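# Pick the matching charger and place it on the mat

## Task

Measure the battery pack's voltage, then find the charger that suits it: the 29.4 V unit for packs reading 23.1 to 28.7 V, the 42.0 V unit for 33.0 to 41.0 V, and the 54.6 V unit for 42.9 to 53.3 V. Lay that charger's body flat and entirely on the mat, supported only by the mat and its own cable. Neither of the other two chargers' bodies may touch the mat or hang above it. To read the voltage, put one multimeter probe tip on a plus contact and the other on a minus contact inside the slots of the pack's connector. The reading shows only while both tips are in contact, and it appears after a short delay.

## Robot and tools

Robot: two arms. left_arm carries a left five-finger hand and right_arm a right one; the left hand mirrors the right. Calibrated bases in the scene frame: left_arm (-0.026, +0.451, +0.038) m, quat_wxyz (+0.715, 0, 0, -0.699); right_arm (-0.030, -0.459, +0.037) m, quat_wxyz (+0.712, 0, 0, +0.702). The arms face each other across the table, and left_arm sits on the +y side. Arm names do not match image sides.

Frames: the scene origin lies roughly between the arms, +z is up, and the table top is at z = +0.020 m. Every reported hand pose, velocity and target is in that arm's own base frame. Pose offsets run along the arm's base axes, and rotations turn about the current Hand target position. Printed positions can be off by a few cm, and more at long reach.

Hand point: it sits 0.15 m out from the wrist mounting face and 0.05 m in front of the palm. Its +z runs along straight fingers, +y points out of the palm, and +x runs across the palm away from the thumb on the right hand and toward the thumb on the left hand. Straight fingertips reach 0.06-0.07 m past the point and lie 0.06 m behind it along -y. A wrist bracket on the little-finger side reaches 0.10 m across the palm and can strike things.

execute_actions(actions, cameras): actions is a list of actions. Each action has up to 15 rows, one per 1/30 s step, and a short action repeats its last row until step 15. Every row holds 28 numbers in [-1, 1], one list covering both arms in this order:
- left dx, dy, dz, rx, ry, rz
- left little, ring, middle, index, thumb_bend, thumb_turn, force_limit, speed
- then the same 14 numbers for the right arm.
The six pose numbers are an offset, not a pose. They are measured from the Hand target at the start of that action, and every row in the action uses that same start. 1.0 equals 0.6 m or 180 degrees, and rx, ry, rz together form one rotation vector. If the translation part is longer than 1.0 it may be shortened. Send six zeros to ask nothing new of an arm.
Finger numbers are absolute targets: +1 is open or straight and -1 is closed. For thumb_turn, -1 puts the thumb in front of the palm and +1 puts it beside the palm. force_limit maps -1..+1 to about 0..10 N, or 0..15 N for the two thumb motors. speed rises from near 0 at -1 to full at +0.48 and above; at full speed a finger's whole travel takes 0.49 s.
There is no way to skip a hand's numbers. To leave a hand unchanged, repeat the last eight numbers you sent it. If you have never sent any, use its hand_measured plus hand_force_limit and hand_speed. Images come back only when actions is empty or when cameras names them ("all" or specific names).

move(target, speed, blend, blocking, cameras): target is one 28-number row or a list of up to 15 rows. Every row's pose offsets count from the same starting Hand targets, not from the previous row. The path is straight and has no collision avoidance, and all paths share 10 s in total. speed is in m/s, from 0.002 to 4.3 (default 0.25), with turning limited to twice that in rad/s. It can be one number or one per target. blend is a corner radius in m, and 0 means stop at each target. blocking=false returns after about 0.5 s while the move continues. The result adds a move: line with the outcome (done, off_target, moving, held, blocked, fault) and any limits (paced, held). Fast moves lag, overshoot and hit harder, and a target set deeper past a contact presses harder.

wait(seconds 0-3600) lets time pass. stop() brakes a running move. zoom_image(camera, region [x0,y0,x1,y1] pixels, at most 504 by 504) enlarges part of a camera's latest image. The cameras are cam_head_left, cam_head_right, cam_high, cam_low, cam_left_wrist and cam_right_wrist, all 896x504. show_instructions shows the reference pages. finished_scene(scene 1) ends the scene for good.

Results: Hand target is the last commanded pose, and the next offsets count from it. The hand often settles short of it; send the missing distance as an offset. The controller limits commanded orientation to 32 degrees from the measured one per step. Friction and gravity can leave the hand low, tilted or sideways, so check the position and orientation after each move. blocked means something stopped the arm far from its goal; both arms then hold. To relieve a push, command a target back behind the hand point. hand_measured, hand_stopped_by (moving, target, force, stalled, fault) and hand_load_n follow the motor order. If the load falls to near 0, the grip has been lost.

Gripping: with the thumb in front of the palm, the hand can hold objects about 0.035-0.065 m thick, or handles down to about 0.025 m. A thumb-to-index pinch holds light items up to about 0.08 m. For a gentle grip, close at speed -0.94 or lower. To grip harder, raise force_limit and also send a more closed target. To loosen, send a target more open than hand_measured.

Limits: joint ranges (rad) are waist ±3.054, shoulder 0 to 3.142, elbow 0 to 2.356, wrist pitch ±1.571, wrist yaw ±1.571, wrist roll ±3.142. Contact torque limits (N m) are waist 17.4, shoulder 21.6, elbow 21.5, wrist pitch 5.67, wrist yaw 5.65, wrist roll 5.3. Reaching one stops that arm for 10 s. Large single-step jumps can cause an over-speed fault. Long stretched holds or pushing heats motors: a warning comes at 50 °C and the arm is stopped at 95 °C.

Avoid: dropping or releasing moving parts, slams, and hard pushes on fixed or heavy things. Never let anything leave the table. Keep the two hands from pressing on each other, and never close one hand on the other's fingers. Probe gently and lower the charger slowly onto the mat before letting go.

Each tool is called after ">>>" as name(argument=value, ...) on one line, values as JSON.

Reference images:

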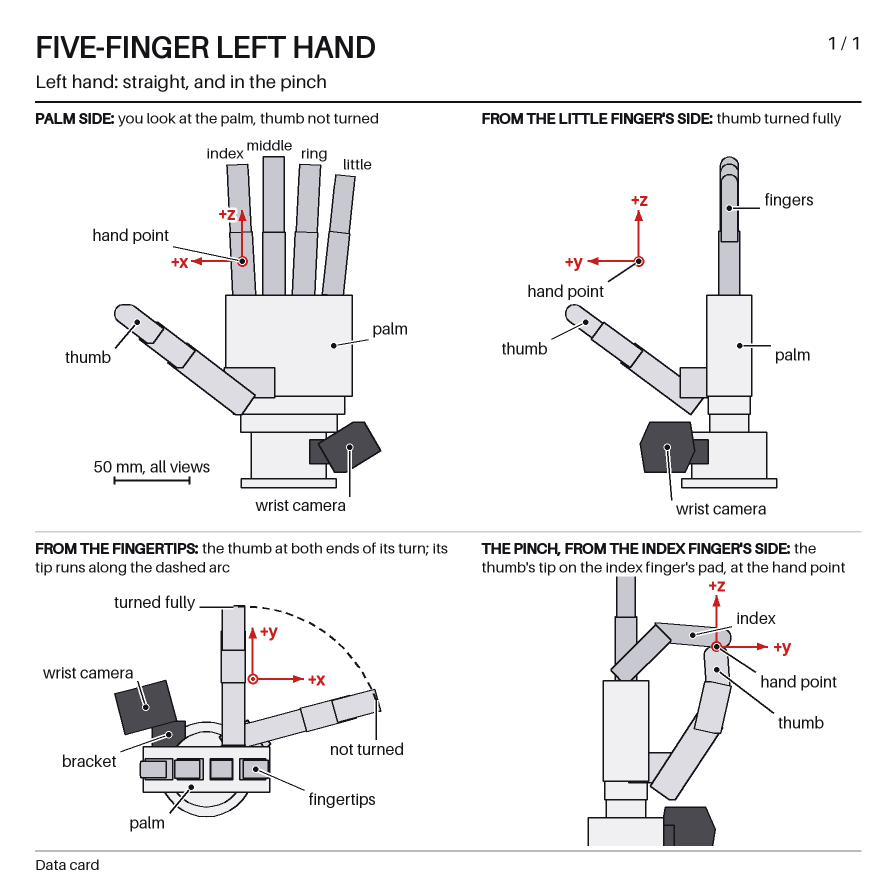

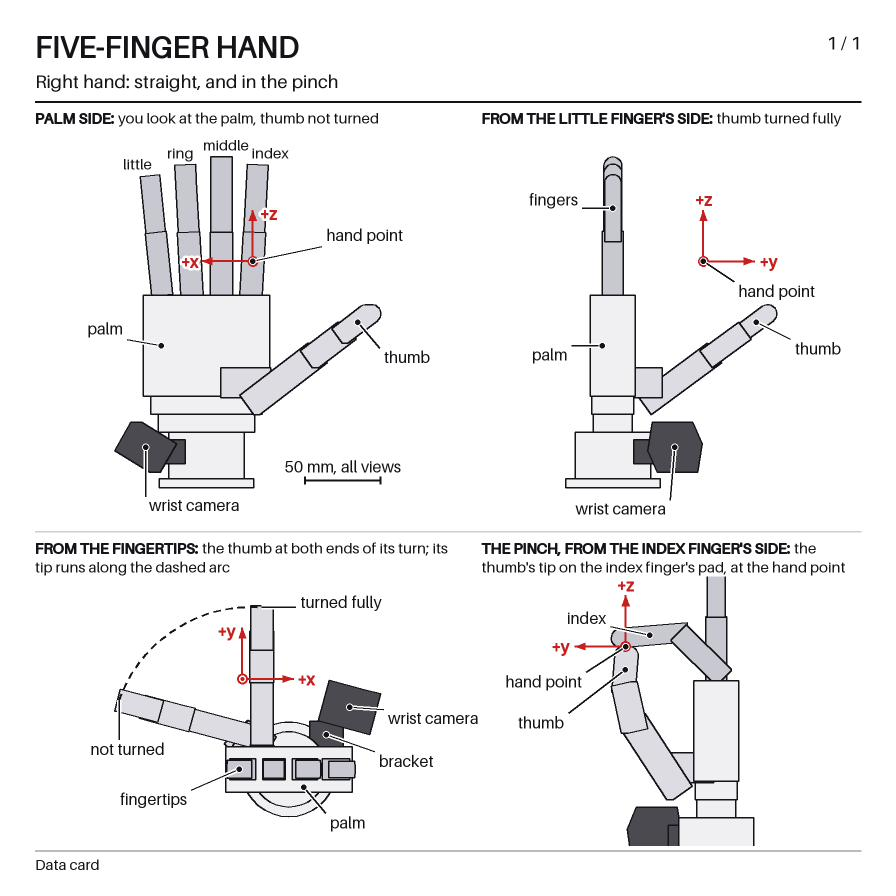

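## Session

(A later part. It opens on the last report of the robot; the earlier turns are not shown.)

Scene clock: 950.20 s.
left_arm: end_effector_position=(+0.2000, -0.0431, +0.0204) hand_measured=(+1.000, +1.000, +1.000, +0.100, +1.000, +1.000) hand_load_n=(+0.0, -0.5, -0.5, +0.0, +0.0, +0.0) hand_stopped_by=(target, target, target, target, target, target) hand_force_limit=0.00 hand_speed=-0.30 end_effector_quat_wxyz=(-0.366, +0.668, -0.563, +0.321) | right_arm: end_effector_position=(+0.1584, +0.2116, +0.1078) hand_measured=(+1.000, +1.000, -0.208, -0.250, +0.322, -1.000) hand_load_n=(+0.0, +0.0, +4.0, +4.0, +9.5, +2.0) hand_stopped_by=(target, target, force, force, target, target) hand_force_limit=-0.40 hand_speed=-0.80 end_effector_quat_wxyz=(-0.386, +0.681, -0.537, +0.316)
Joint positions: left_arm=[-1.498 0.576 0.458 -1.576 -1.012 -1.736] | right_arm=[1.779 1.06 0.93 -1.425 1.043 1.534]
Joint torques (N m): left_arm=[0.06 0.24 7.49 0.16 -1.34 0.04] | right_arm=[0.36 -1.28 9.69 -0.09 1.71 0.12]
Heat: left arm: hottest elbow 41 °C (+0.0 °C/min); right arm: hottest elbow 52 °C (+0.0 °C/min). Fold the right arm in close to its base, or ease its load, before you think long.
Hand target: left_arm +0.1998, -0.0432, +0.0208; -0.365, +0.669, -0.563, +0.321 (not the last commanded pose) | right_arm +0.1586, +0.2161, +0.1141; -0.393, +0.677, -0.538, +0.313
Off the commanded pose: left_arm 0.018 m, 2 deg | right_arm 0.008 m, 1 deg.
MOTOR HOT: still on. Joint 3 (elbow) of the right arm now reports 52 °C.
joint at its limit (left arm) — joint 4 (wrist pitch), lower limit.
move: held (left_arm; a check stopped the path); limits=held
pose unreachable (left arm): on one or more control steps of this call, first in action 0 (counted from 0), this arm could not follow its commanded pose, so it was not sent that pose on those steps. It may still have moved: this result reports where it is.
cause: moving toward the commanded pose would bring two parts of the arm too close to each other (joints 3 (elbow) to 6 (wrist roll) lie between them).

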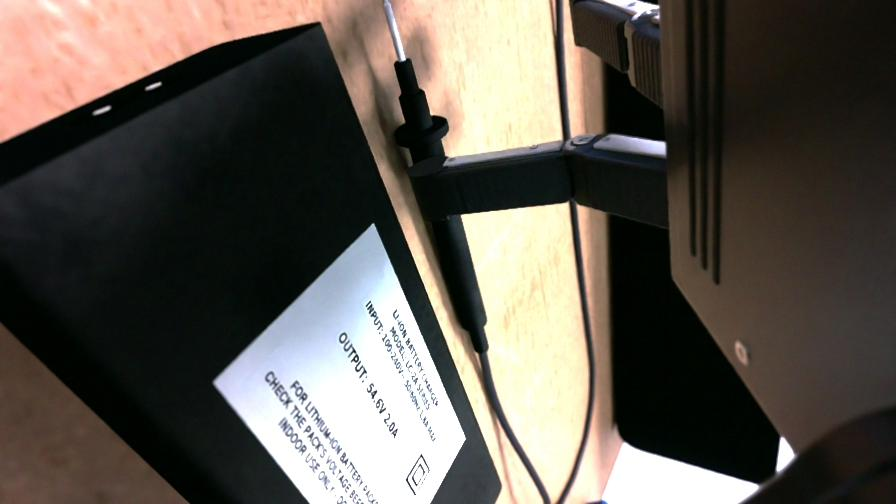

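>>> move(target=[[0, 0, 0.2, 0, 0, 0, 1, 1, 1, 1, 1, 1, 0, -0.3, 0, 0, 0, 0, 0, 0, 1, 1, -0.4, -0.4, 0.32, -1, -0.4, -0.8], [-0.0407, -0.1183, 0.2, -0.054, 0.329, 0, 1, 1, 1, 1, 1, 1, 0, -0.3, 0, 0, 0, 0, 0, 0, 1, 1, -0.4, -0.4, 0.32, -1, -0.4, -0.8], [-0.0407, -0.1183, 0.11, -0.054, 0.329, 0, 1, 1, 1, 1, 1, 1, 0, -0.3, 0, 0, 0, 0, 0, 0, 1, 1, -0.4, -0.4, 0.32, -1, -0.4, -0.8]], speed=0.15, blend=0.02, cameras=["cam_left_wrist", "cam_head_left", "cam_head_right", "cam_high"])

Scene clock: 1039.23 s.
left_arm: end_effector_position=(+0.1783, -0.1148, +0.0918) hand_measured=(+1.000, +1.000, +1.000, +1.000, +1.000, +1.000) hand_load_n=(+0.0, +0.0, +0.0, +0.0, +0.0, +0.0) hand_stopped_by=(target, target, target, target, target, target) hand_force_limit=0.00 hand_speed=-0.30 end_effector_quat_wxyz=(+0.013, +0.767, -0.642, +0.005) | right_arm: end_effector_position=(+0.1584, +0.2116, +0.1078) hand_measured=(+1.000, +1.000, -0.208, -0.250, +0.322, -1.000) hand_load_n=(+0.0, +0.0, +4.0, +4.0, +9.5, +2.0) hand_stopped_by=(target, target, force, force, target, target) hand_force_limit=-0.40 hand_speed=-0.80 end_effector_quat_wxyz=(-0.386, +0.681, -0.537, +0.316)
Joint positions: left_arm=[-0.279 1.489 1.476 -1.56 0.027 -0.457] | right_arm=[1.779 1.06 0.93 -1.425 1.043 1.534]
Joint torques (N m): left_arm=[-0.24 -5.02 5.81 0.53 -0.07 -0.15] | right_arm=[0.34 -1.26 9.72 -0.1 1.71 0.1]
Motor temperatures (°C): left_arm=[26 29 41 35 38 29] | right_arm=[27 28 53 40 42 30]
Heat: left arm: hottest elbow 41 °C (+1.0 °C/min); right arm: hottest elbow 53 °C (+1.0 °C/min). Fold the right arm in close to its base, or ease its load, before you think long.
Hand target: left_arm +0.1755, -0.1141, +0.0868; +0.016, +0.767, -0.641, -0.007 | right_arm +0.1586, +0.2161, +0.1141; -0.393, +0.677, -0.538, +0.313
Off the commanded pose: left_arm 0.006 m, 1 deg | right_arm 0.008 m, 1 deg.
MOTOR HOT: still on. Joint 3 (elbow) of the right arm now reports 53 °C.
move: done
Images, in order (width x height): cam_head_left 896x504, cam_head_right 896x504, cam_high 896x504, cam_left_wrist 896x504.

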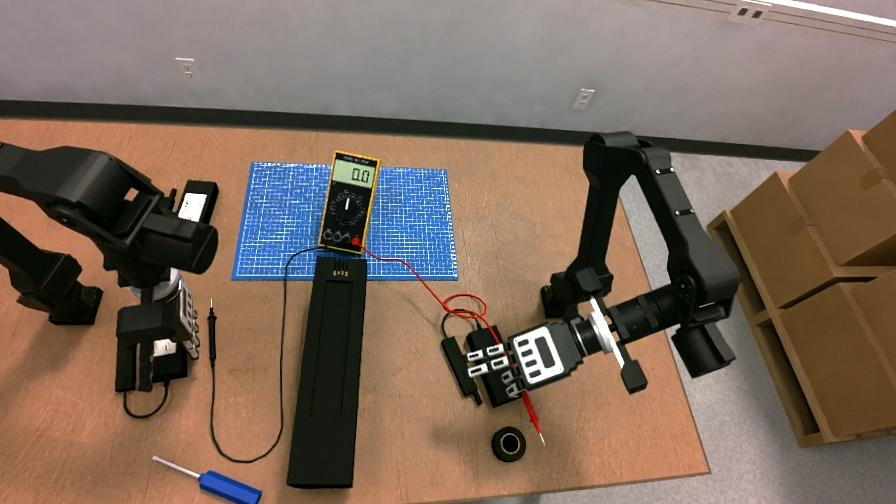

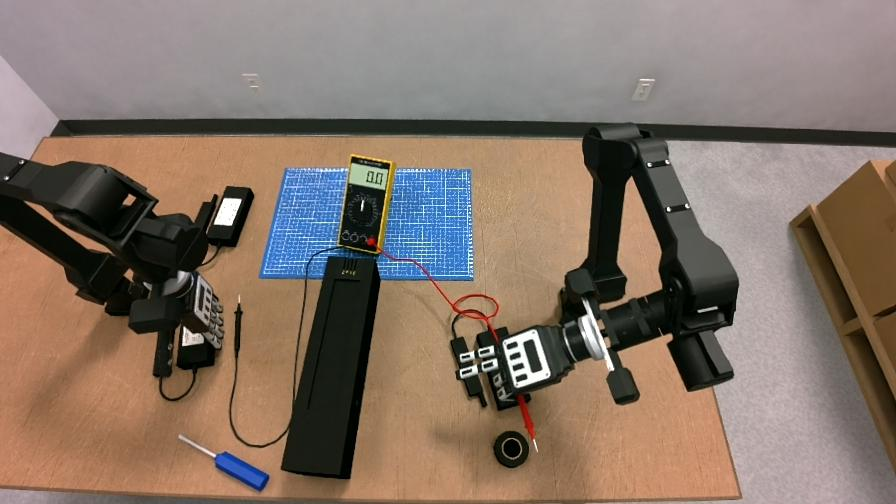

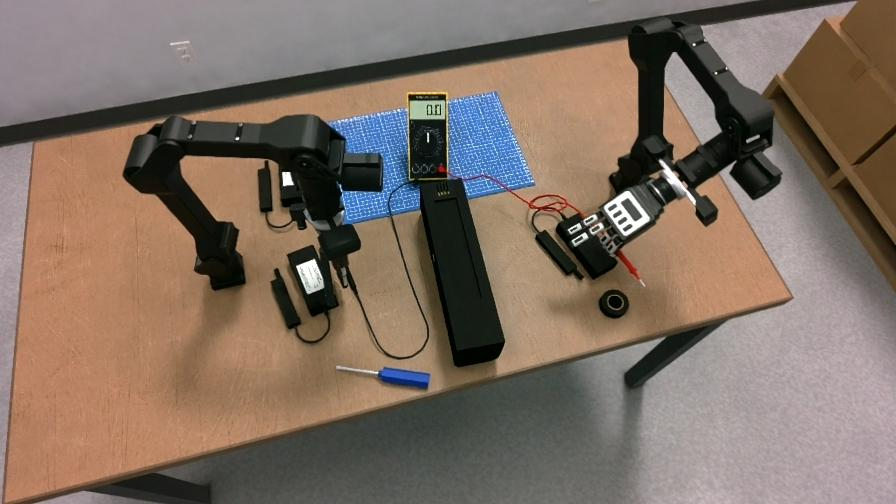

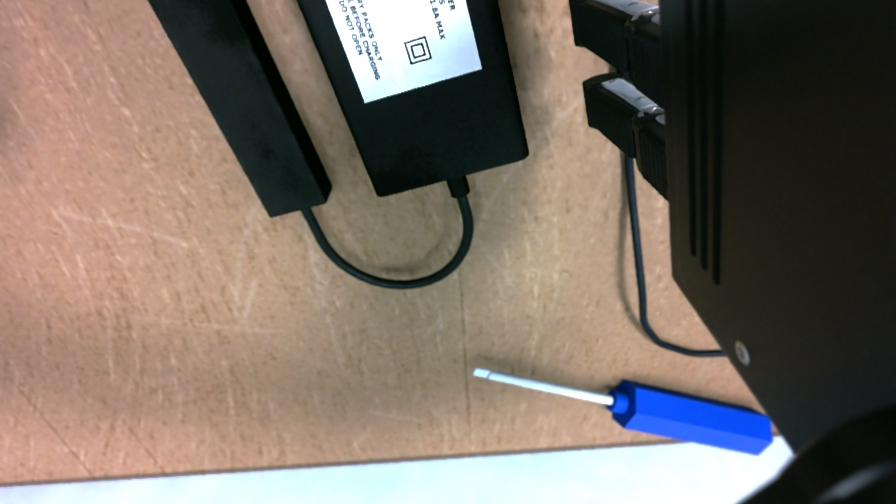

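>>> move(target=[0, 0, -0.0537, 0, 0, 0, 1, 1, 1, 1, 1, 1, 0, -0.3, 0, 0, 0, 0, 0, 0, 1, 1, -0.4, -0.4, 0.32, -1, -0.4, -0.8], speed=0.06, cameras=["cam_left_wrist", "cam_head_left", "cam_head_right"])

>>> zoom_image(camera="cam_head_right", region=[150, 270, 290, 420])

Scene clock: 1043.90 s.
left_arm: end_effector_position=(+0.1791, -0.1149, +0.0577) hand_measured=(+1.000, +1.000, +1.000, +1.000, +1.000, +1.000) hand_load_n=(+0.0, +0.0, -0.5, +0.0, -0.5, +0.0) hand_stopped_by=(target, target, target, target, target, target) hand_force_limit=0.00 hand_speed=-0.30 end_effector_quat_wxyz=(+0.015, +0.767, -0.641, -0.002) | right_arm: end_effector_position=(+0.1584, +0.2116, +0.1078) hand_measured=(+1.000, +1.000, -0.208, -0.250, +0.322, -1.000) hand_load_n=(+0.0, +0.0, +4.0, +4.0, +9.5, +2.0) hand_stopped_by=(target, target, force, force, target, target) hand_force_limit=-0.40 hand_speed=-0.80 end_effector_quat_wxyz=(-0.386, +0.681, -0.537, +0.316)
Joint positions: left_arm=[-0.279 1.489 1.337 -1.435 0.026 -0.457] | right_arm=[1.779 1.06 0.93 -1.425 1.043 1.534]
Joint torques (N m): left_arm=[-0.41 -7.09 5.4 0.73 -0.06 -0.1] | right_arm=[0.31 -1.28 9.7 -0.1 1.71 0.11]
Heat: left arm: hottest elbow 41 °C (+1.0 °C/min); right arm: hottest elbow 53 °C (+1.0 °C/min). Fold the right arm in close to its base, or ease its load, before you think long.
Hand target: left_arm +0.1755, -0.1141, +0.0546; +0.016, +0.767, -0.641, -0.007 | right_arm +0.1586, +0.2161, +0.1141; -0.393, +0.677, -0.538, +0.313
Off the commanded pose: left_arm 0.005 m, 1 deg | right_arm 0.008 m, 1 deg.
MOTOR HOT: still on. Joint 3 (elbow) of the right arm now reports 53 °C.
move: done
Images, in order (width x height): cam_head_left 896x504, cam_head_right 896x504, cam_left_wrist 896x504.

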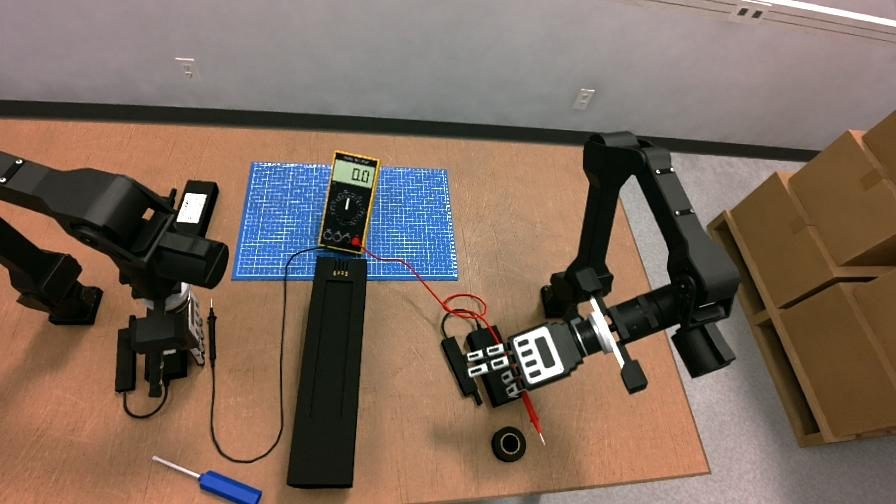

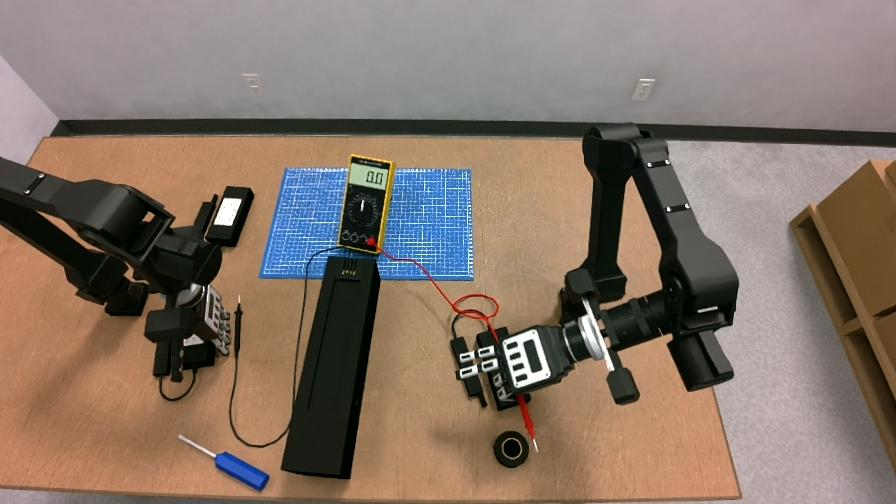

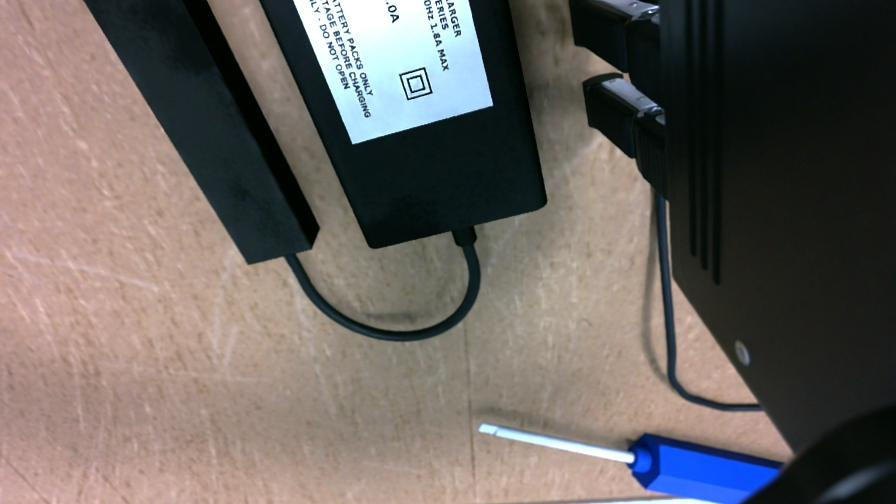

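Scaled by 3.360 from the camera's image (finer frame: 1280x720).

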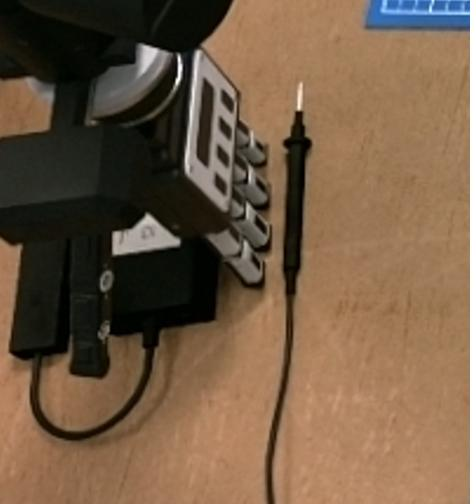

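>>> move(target=[0.1233, 0.0203, 0, 0, 0, 0, 1, 1, 1, 1, 1, 1, 0, -0.3, 0, 0, 0, 0, 0, 0, 1, 1, -0.4, -0.4, 0.32, -1, -0.4, -0.8], speed=0.06, cameras=["cam_left_wrist", "cam_head_left", "cam_head_right"])

>>> zoom_image(camera="cam_head_right", region=[150, 270, 350, 470])

Scene clock: 1049.77 s.
left_arm: end_effector_position=(+0.2428, -0.1058, +0.0597) hand_measured=(+1.000, +1.000, +1.000, +1.000, +1.000, +1.000) hand_load_n=(+0.0, +0.0, -4.0, -0.5, +0.0, +0.0) hand_stopped_by=(target, target, target, target, target, target) hand_force_limit=0.00 hand_speed=-0.30 end_effector_quat_wxyz=(+0.020, +0.766, -0.643, -0.002) | right_arm: end_effector_position=(+0.1584, +0.2116, +0.1078) hand_measured=(+1.000, +1.000, -0.208, -0.250, +0.322, -1.000) hand_load_n=(+0.0, +0.0, +4.0, +4.0, +9.5, +2.0) hand_stopped_by=(target, target, force, force, target, target) hand_force_limit=-0.40 hand_speed=-0.80 end_effector_quat_wxyz=(-0.386, +0.681, -0.537, +0.316)
Joint positions: left_arm=[-0.187 1.725 1.586 -1.456 0.033 -0.36] | right_arm=[1.779 1.06 0.93 -1.425 1.043 1.534]
Joint torques (N m): left_arm=[0.73 -6.22 8.41 1.18 -0.31 0.07] | right_arm=[0.32 -1.26 9.73 -0.09 1.69 0.1]
Heat: left arm: hottest elbow 41 °C (+1.0 °C/min); right arm: hottest elbow 53 °C (+0.0 °C/min). Fold the right arm in close to its base, or ease its load, before you think long.
Hand target: left_arm +0.2493, -0.1020, +0.0545; +0.016, +0.767, -0.642, -0.007 | right_arm +0.1586, +0.2161, +0.1141; -0.393, +0.677, -0.538, +0.313
Off the commanded pose: left_arm 0.009 m, 1 deg | right_arm 0.008 m, 1 deg.
MOTOR HOT: still on. Joint 3 (elbow) of the right arm now reports 53 °C.
move: off_target (left_arm)
Images, in order (width x height): cam_head_left 896x504, cam_head_right 896x504, cam_left_wrist 896x504.

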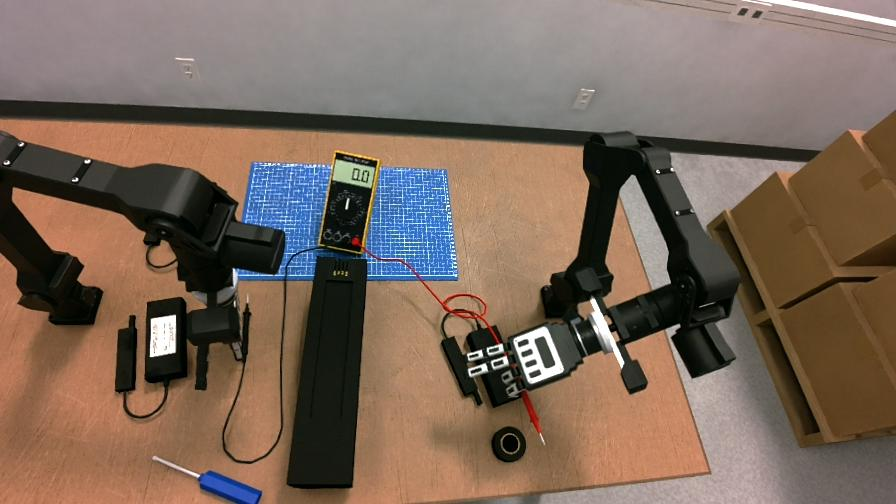

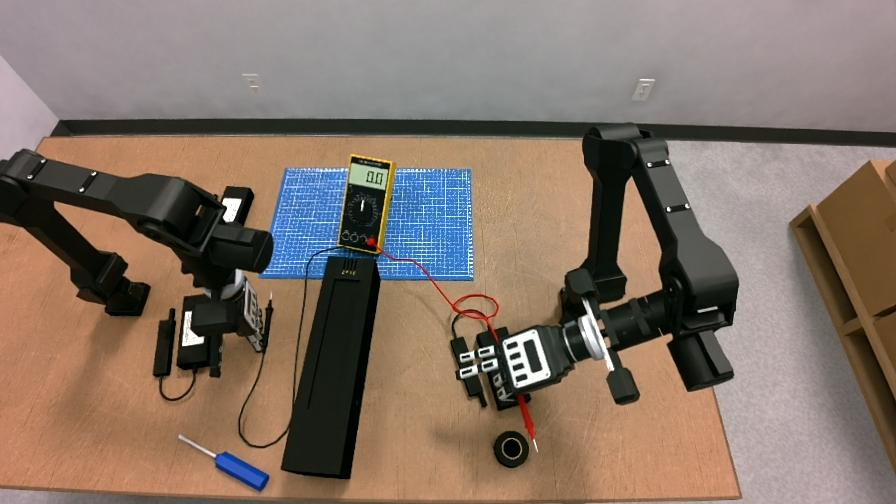

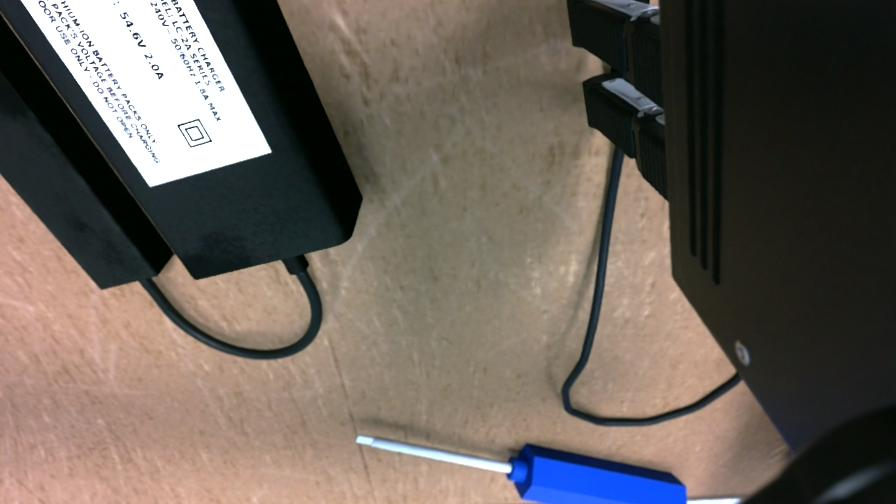

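Scaled by 2.520 from the camera's image (finer frame: 1280x720).

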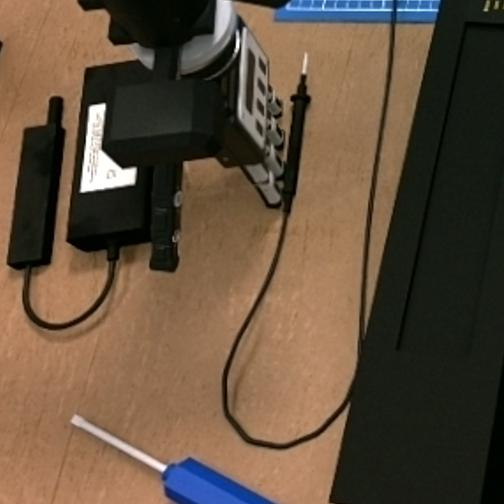

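>>> move(target=[[-0.03, -0.005, 0.02, 0, 0, 0, 1, 1, 1, 1, 1, 1, 0, -0.3, 0, 0, 0, 0, 0, 0, 1, 1, -0.4, -0.4, 0.32, -1, -0.4, -0.8], [-0.03, 0.03, 0.16, 0, 0, 0, 1, 1, 1, 1, 1, 1, 0, -0.3, 0, 0, 0, 0, 0, 0, 1, 1, -0.4, -0.4, 0.32, -1, -0.4, -0.8], [0.111, 0.069, 0.16, 0.048, -0.3408, -0.0245, 1, 1, 0.9, 0.4, 0.32, -1, 0, -0.3, 0, 0, 0, 0, 0, 0, 1, 1, -0.4, -0.4, 0.32, -1, -0.4, -0.8], [0.111, 0.069, 0.0, 0.048, -0.3408, -0.0245, 1, 1, 0.9, 0.4, 0.32, -1, 0, -0.3, 0, 0, 0, 0, 0, 0, 1, 1, -0.4, -0.4, 0.32, -1, -0.4, -0.8]], speed=0.18, blend=[0.01, 0.03, 0.02, 0], cameras=["cam_left_wrist", "cam_head_left", "cam_head_right"])

Scene clock: 1084.70 s.
left_arm: end_effector_position=(+0.3191, -0.0615, +0.0611) hand_measured=(+1.000, +1.000, +0.900, +0.400, +0.320, -1.000) hand_load_n=(+0.0, +0.0, +0.0, +0.0, +0.0, +0.0) hand_stopped_by=(target, target, target, target, target, target) hand_force_limit=0.00 hand_speed=-0.30 end_effector_quat_wxyz=(-0.369, +0.638, -0.582, +0.343) | right_arm: end_effector_position=(+0.1584, +0.2116, +0.1078) hand_measured=(+1.000, +1.000, -0.208, -0.250, +0.322, -1.000) hand_load_n=(+0.0, +0.0, +4.0, +4.0, +9.0, +2.5) hand_stopped_by=(target, target, force, force, target, target) hand_force_limit=-0.40 hand_speed=-0.80 end_effector_quat_wxyz=(-0.386, +0.681, -0.537, +0.316)
Joint positions: left_arm=[-0.388 0.685 0.484 -0.365 -0.407 -0.255] | right_arm=[1.779 1.06 0.93 -1.425 1.043 1.534]
Joint torques (N m): left_arm=[-0.28 -3.58 7.76 3.44 -0.4 0.01] | right_arm=[0.33 -1.28 9.69 -0.11 1.71 0.11]
Heat: left arm: hottest elbow 42 °C (+2.0 °C/min); right arm: hottest elbow 53 °C (+0.0 °C/min). Fold the right arm in close to its base, or ease its load, before you think long.
Hand target: left_arm +0.3160, -0.0605, +0.0546; -0.369, +0.638, -0.585, +0.338 | right_arm +0.1586, +0.2161, +0.1141; -0.393, +0.677, -0.538, +0.313
Off the commanded pose: left_arm 0.007 m, 1 deg | right_arm 0.008 m, 1 deg.
MOTOR HOT: still on. Joint 3 (elbow) of the right arm now reports 53 °C.
move: done; blend cut to 0 m at target 3
Images, in order (width x height): cam_head_left 896x504, cam_head_right 896x504, cam_left_wrist 896x504.

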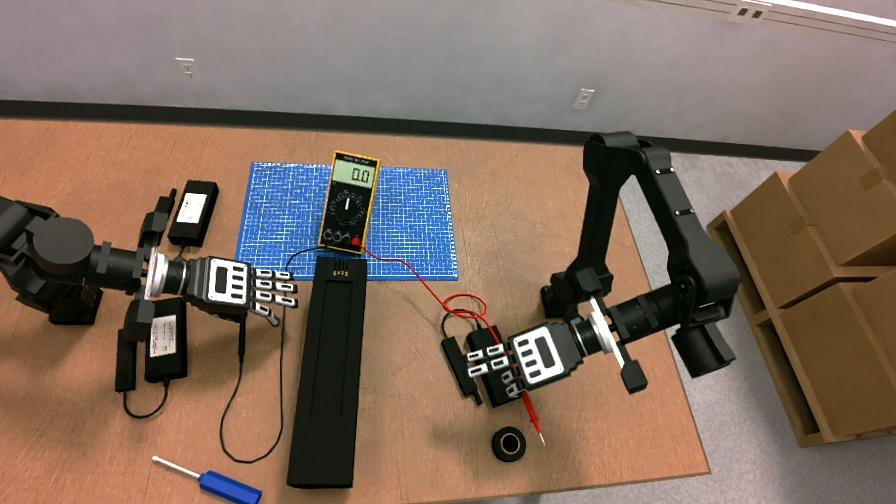

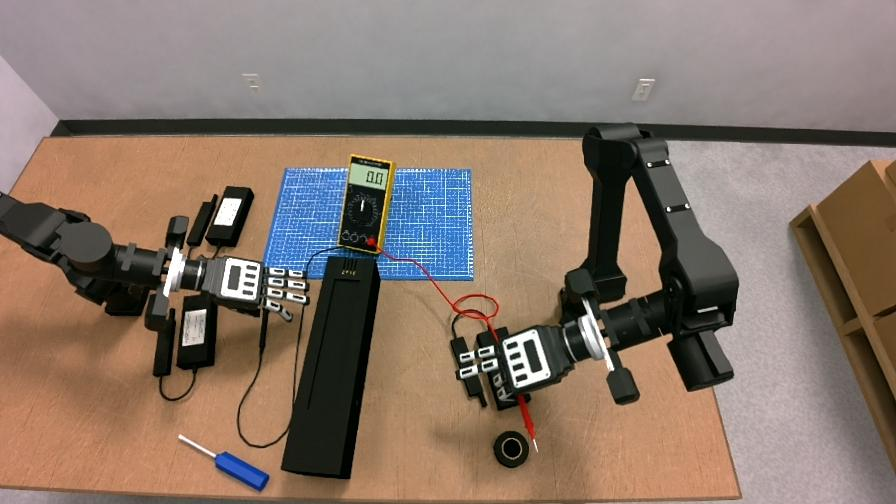

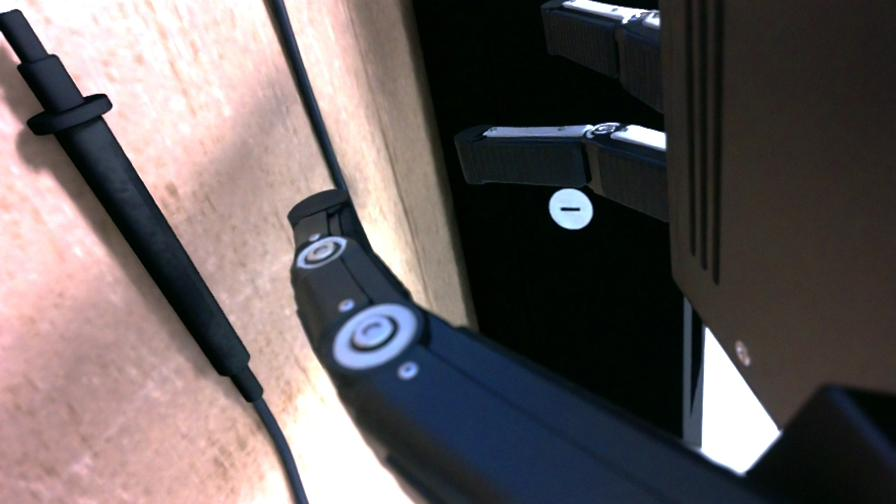

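>>> move(target=[-0.02, -0.0017, -0.07, 0, 0, 0, 1, 1, 0.9, 0.4, 0.32, -1, 0, -0.3, 0, 0, 0, 0, 0, 0, 1, 1, -0.4, -0.4, 0.32, -1, -0.4, -0.8], speed=0.1, cameras=["cam_left_wrist", "cam_head_left", "cam_head_right"])

>>> zoom_image(camera="cam_head_right", region=[150, 250, 350, 400])

Scene clock: 1113.83 s.
left_arm: end_effector_position=(+0.3072, -0.0623, +0.0190) hand_measured=(+1.000, +1.000, +0.900, +0.400, +0.320, -1.000) hand_load_n=(+0.0, -0.5, +0.0, +0.0, +0.0, +0.0) hand_stopped_by=(target, target, target, target, target, target) hand_force_limit=0.00 hand_speed=-0.30 end_effector_quat_wxyz=(-0.370, +0.637, -0.583, +0.342) | right_arm: end_effector_position=(+0.1584, +0.2116, +0.1078) hand_measured=(+1.000, +1.000, -0.208, -0.250, +0.322, -1.000) hand_load_n=(+0.0, +0.0, +4.0, +4.0, +9.0, +2.0) hand_stopped_by=(target, target, force, force, target, target) hand_force_limit=-0.40 hand_speed=-0.80 end_effector_quat_wxyz=(-0.386, +0.681, -0.537, +0.316)
Joint positions: left_arm=[-0.435 0.627 0.31 -0.261 -0.446 -0.278] | right_arm=[1.779 1.06 0.93 -1.425 1.043 1.534]
Joint torques (N m): left_arm=[-0.38 -3.25 7.66 3.32 -0.48 -0.18] | right_arm=[0.29 -1.3 9.75 -0.1 1.71 0.11]
Motor temperatures (°C): left_arm=[26 31 43 49 34 29] | right_arm=[27 28 53 39 43 30]
Heat: left arm: hottest wrist pitch 49 °C (+14.0 °C/min); right arm: hottest elbow 53 °C (+0.0 °C/min). Fold the right arm in close to its base, or ease its load, before you think long.
Hand target: left_arm +0.3040, -0.0615, +0.0126; -0.369, +0.638, -0.585, +0.338 | right_arm +0.1586, +0.2161, +0.1141; -0.393, +0.677, -0.538, +0.313
Off the commanded pose: left_arm 0.007 m, 0 deg | right_arm 0.008 m, 1 deg.
MOTOR HOT: still on. Joint 3 (elbow) of the right arm now reports 53 °C.
move: done
Images, in order (width x height): cam_head_left 896x504, cam_head_right 896x504, cam_left_wrist 896x504.

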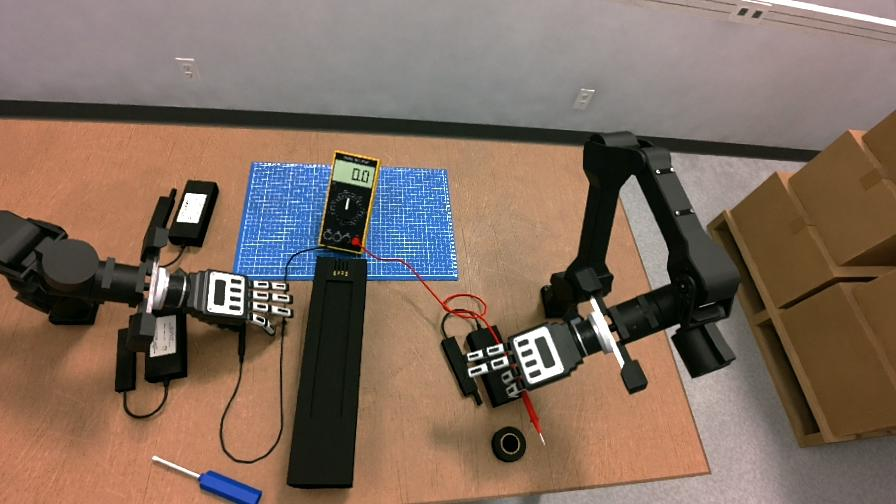

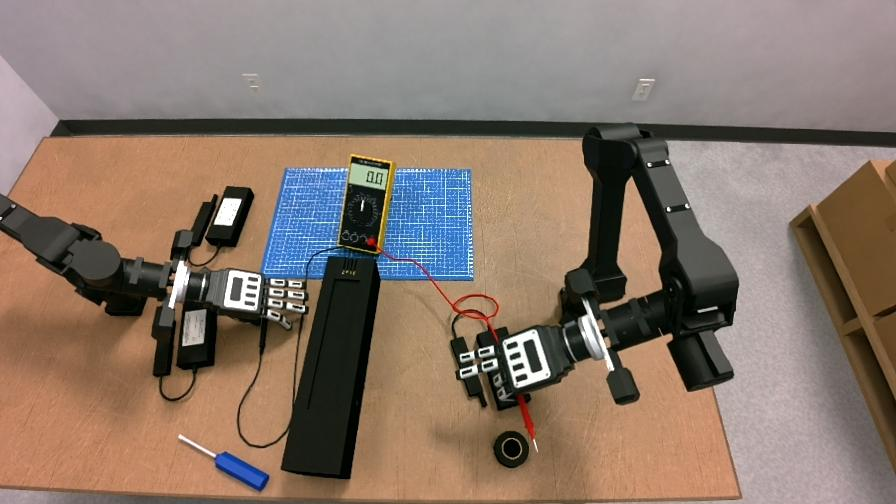

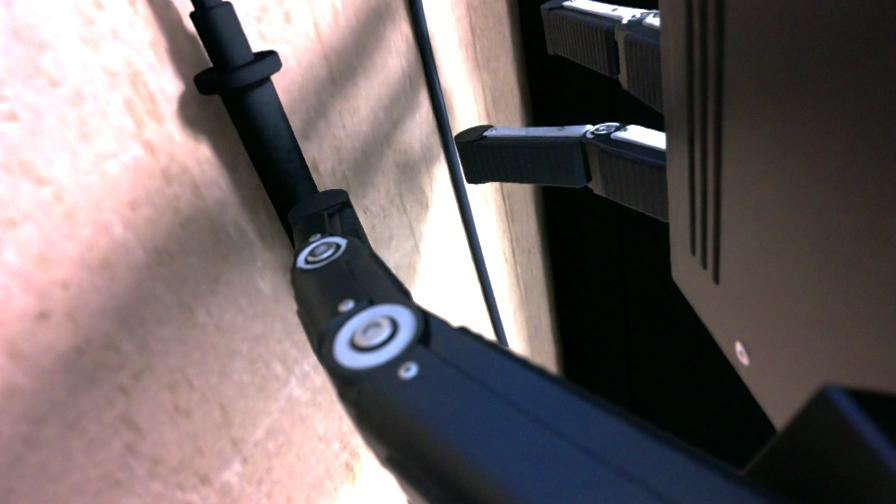

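Scaled by 2.520 from the camera's image (finer frame: 1280x720).

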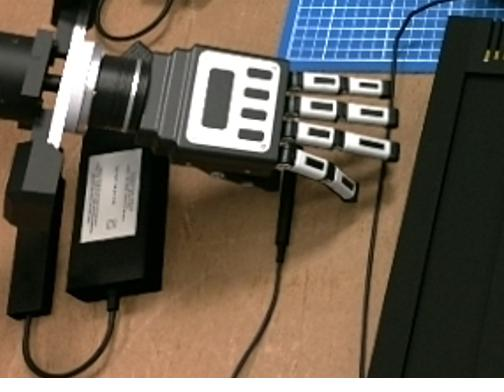

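>>> move(target=[0.004, 0, -0.03, 0, 0, 0, 1, 1, 0.9, 0.4, 0.32, -1, 0, -0.3, 0, 0, 0, 0, 0, 0, 1, 1, -0.4, -0.4, 0.32, -1, -0.4, -0.8], speed=0.06, cameras=["cam_left_wrist", "cam_head_right"])

Scene clock: 1121.43 s.
left_arm: end_effector_position=(+0.3107, -0.0639, +0.0056) hand_measured=(+1.000, +1.000, +0.900, +0.400, +0.320, -1.000) hand_load_n=(+0.0, +0.0, +0.0, +0.0, +0.0, +0.0) hand_stopped_by=(target, target, target, target, target, target) hand_force_limit=0.00 hand_speed=-0.30 end_effector_quat_wxyz=(-0.372, +0.636, -0.580, +0.348) | right_arm: end_effector_position=(+0.1584, +0.2116, +0.1078) hand_measured=(+1.000, +1.000, -0.208, -0.250, +0.322, -1.000) hand_load_n=(+0.0, +0.0, +4.0, +4.0, +9.0, +2.0) hand_stopped_by=(target, target, force, force, target, target) hand_force_limit=-0.40 hand_speed=-0.80 end_effector_quat_wxyz=(-0.386, +0.681, -0.537, +0.316)
Joint positions: left_arm=[-0.435 0.645 0.244 -0.16 -0.446 -0.278] | right_arm=[1.779 1.06 0.93 -1.425 1.043 1.534]
Joint torques (N m): left_arm=[0.43 -1.64 7.4 3.38 -0.29 -0.01] | right_arm=[0.31 -1.28 9.72 -0.11 1.7 0.1]
Heat: left arm: hottest wrist pitch 47 °C (+12.1 °C/min); right arm: hottest elbow 53 °C (+0.0 °C/min). Fold the right arm in close to its base, or ease its load, before you think long.
Hand target: left_arm +0.3064, -0.0615, -0.0054; -0.369, +0.638, -0.585, +0.338 | right_arm +0.1586, +0.2161, +0.1141; -0.393, +0.677, -0.538, +0.313
Off the commanded pose: left_arm 0.012 m, 1 deg | right_arm 0.008 m, 1 deg.
MOTOR HOT: still on. Joint 3 (elbow) of the right arm now reports 53 °C.
move: off_target (left_arm)
Images, in order (width x height): cam_head_right 896x504, cam_left_wrist 896x504.

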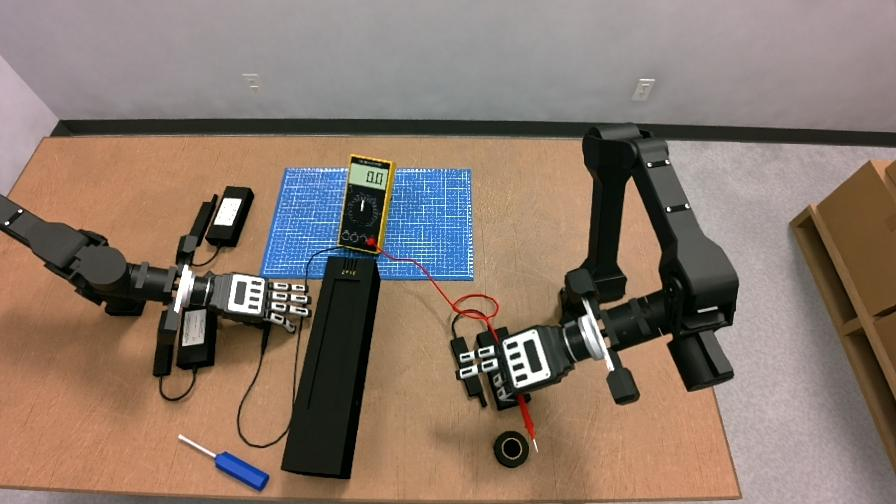

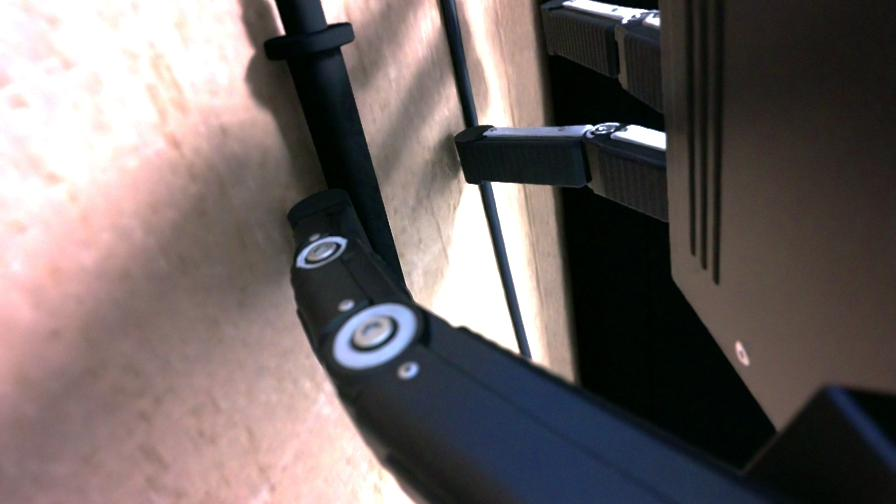

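>>> move(target=[[0, 0, 0, 0, 0, 0, 1, 1, 0.9, 0.2, 0.32, -1, 0, -0.5, 0, 0, 0, 0, 0, 0, 1, 1, -0.4, -0.4, 0.32, -1, -0.4, -0.8], [0, 0, -0.009, 0, 0, 0, 1, 1, 0.9, 0.2, 0.32, -1, 0, -0.5, 0, 0, 0, 0, 0, 0, 1, 1, -0.4, -0.4, 0.32, -1, -0.4, -0.8]], speed=0.05, cameras=["cam_left_wrist"])

Scene clock: 1129.67 s.
left_arm: end_effector_position=(+0.3128, -0.0648, +0.0046) hand_measured=(+1.000, +1.000, +0.900, +0.200, +0.320, -1.000) hand_load_n=(+0.0, +0.0, -0.5, -0.5, +0.0, +0.0) hand_stopped_by=(target, target, target, target, target, target) hand_force_limit=0.00 hand_speed=-0.50 end_effector_quat_wxyz=(-0.374, +0.635, -0.577, +0.353) | right_arm: end_effector_position=(+0.1584, +0.2116, +0.1078) hand_measured=(+1.000, +1.000, -0.208, -0.250, +0.322, -1.000) hand_load_n=(+0.0, +0.0, +4.0, +4.0, +9.0, +2.0) hand_stopped_by=(target, target, force, force, target, target) hand_force_limit=-0.40 hand_speed=-0.80 end_effector_quat_wxyz=(-0.386, +0.681, -0.537, +0.316)
Joint positions: left_arm=[-0.434 0.649 0.228 -0.129 -0.446 -0.278] | right_arm=[1.779 1.06 0.93 -1.425 1.043 1.534]
Joint torques (N m): left_arm=[0.3 -1.38 7.09 3.01 -0.26 0] | right_arm=[0.32 -1.28 9.77 -0.1 1.69 0.11]
Heat: left arm: hottest wrist pitch 50 °C (+15.1 °C/min); right arm: hottest elbow 53 °C (+0.0 °C/min). Fold the left arm in close to its base, or ease its load, before you think long. Fold the right arm in close to its base, or ease its load, before you think long.
Hand target: left_arm +0.3064, -0.0616, -0.0108; -0.369, +0.638, -0.585, +0.338 | right_arm +0.1586, +0.2161, +0.1141; -0.393, +0.677, -0.538, +0.313
Off the commanded pose: left_arm 0.017 m, 2 deg | right_arm 0.008 m, 1 deg.
MOTOR HOT: joint 4 (wrist pitch) of the left arm now reports 50 °C; the controller stops that arm at 95 °C. To cool a motor, set the load down, stop pushing, or move to a pose that needs little force.
MOTOR HOT: still on. Joint 3 (elbow) of the right arm now reports 53 °C.
move: off_target (left_arm)

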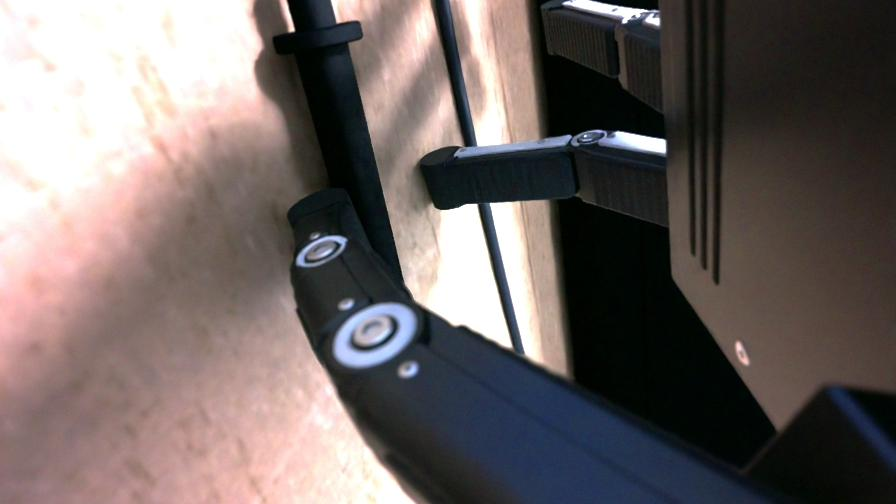

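>>> move(target=[[0, 0, 0.013, 0, 0, 0, 1, 1, 0.9, 0.2, 0.32, -1, 0, -0.5, 0, 0, 0, 0, 0, 0, 1, 1, -0.4, -0.4, 0.32, -1, -0.4, -0.8], [0, 0, 0.013, 0, 0, 0, 1, 1, 0.9, -0.25, 0.32, -1, -0.5, -0.85, 0, 0, 0, 0, 0, 0, 1, 1, -0.4, -0.4, 0.32, -1, -0.4, -0.8]], speed=0.05, cameras=["cam_left_wrist"])

Scene clock: 1138.33 s.
left_arm: end_effector_position=(+0.3106, -0.0636, +0.0035) hand_measured=(+1.000, +1.000, +0.900, +0.188, +0.320, -1.000) hand_load_n=(+0.0, +0.0, +0.0, +1.5, +0.0, +0.0) hand_stopped_by=(target, target, target, force, target, target) hand_force_limit=-0.50 hand_speed=-0.85 end_effector_quat_wxyz=(-0.372, +0.636, -0.580, +0.347) | right_arm: end_effector_position=(+0.1584, +0.2116, +0.1078) hand_measured=(+1.000, +1.000, -0.208, -0.250, +0.322, -1.000) hand_load_n=(+0.0, +0.0, +4.0, +3.5, +9.0, +2.0) hand_stopped_by=(target, target, force, force, target, target) hand_force_limit=-0.40 hand_speed=-0.80 end_effector_quat_wxyz=(-0.386, +0.681, -0.537, +0.316)
Joint positions: left_arm=[-0.434 0.649 0.238 -0.152 -0.446 -0.278] | right_arm=[1.779 1.06 0.93 -1.425 1.043 1.534]
Joint torques (N m): left_arm=[0.42 -2.18 9.38 2.08 -0.21 0.03] | right_arm=[0.37 -1.29 9.72 -0.09 1.71 0.1]
Heat: left arm: hottest wrist pitch 48 °C (+13.1 °C/min); right arm: hottest elbow 53 °C (+0.0 °C/min). Fold the left arm in close to its base, or ease its load, before you think long. Fold the right arm in close to its base, or ease its load, before you think long.
Hand target: left_arm +0.3064, -0.0615, -0.0030; -0.369, +0.638, -0.585, +0.338 | right_arm +0.1586, +0.2161, +0.1141; -0.393, +0.677, -0.538, +0.313
Off the commanded pose: left_arm 0.008 m, 1 deg | right_arm 0.008 m, 1 deg.
MOTOR HOT: still on. Joint 4 (wrist pitch) of the left arm now reports 48 °C.
MOTOR HOT: still on. Joint 3 (elbow) of the right arm now reports 53 °C.
move: done

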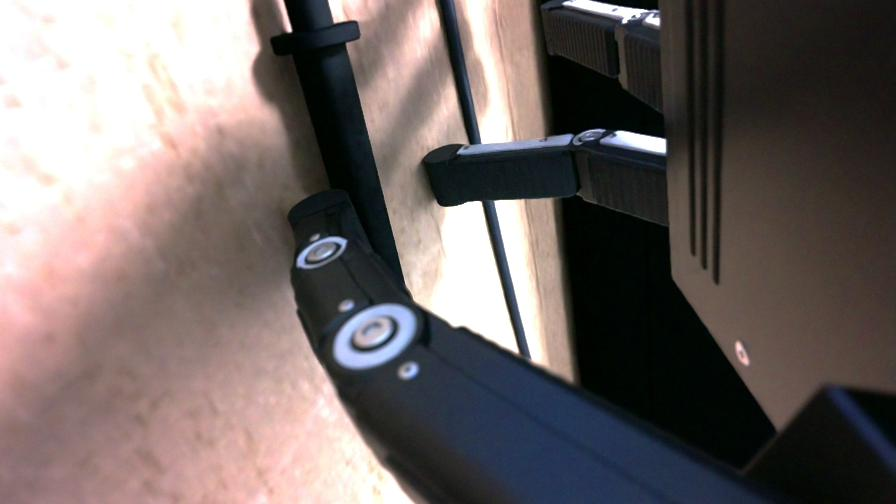

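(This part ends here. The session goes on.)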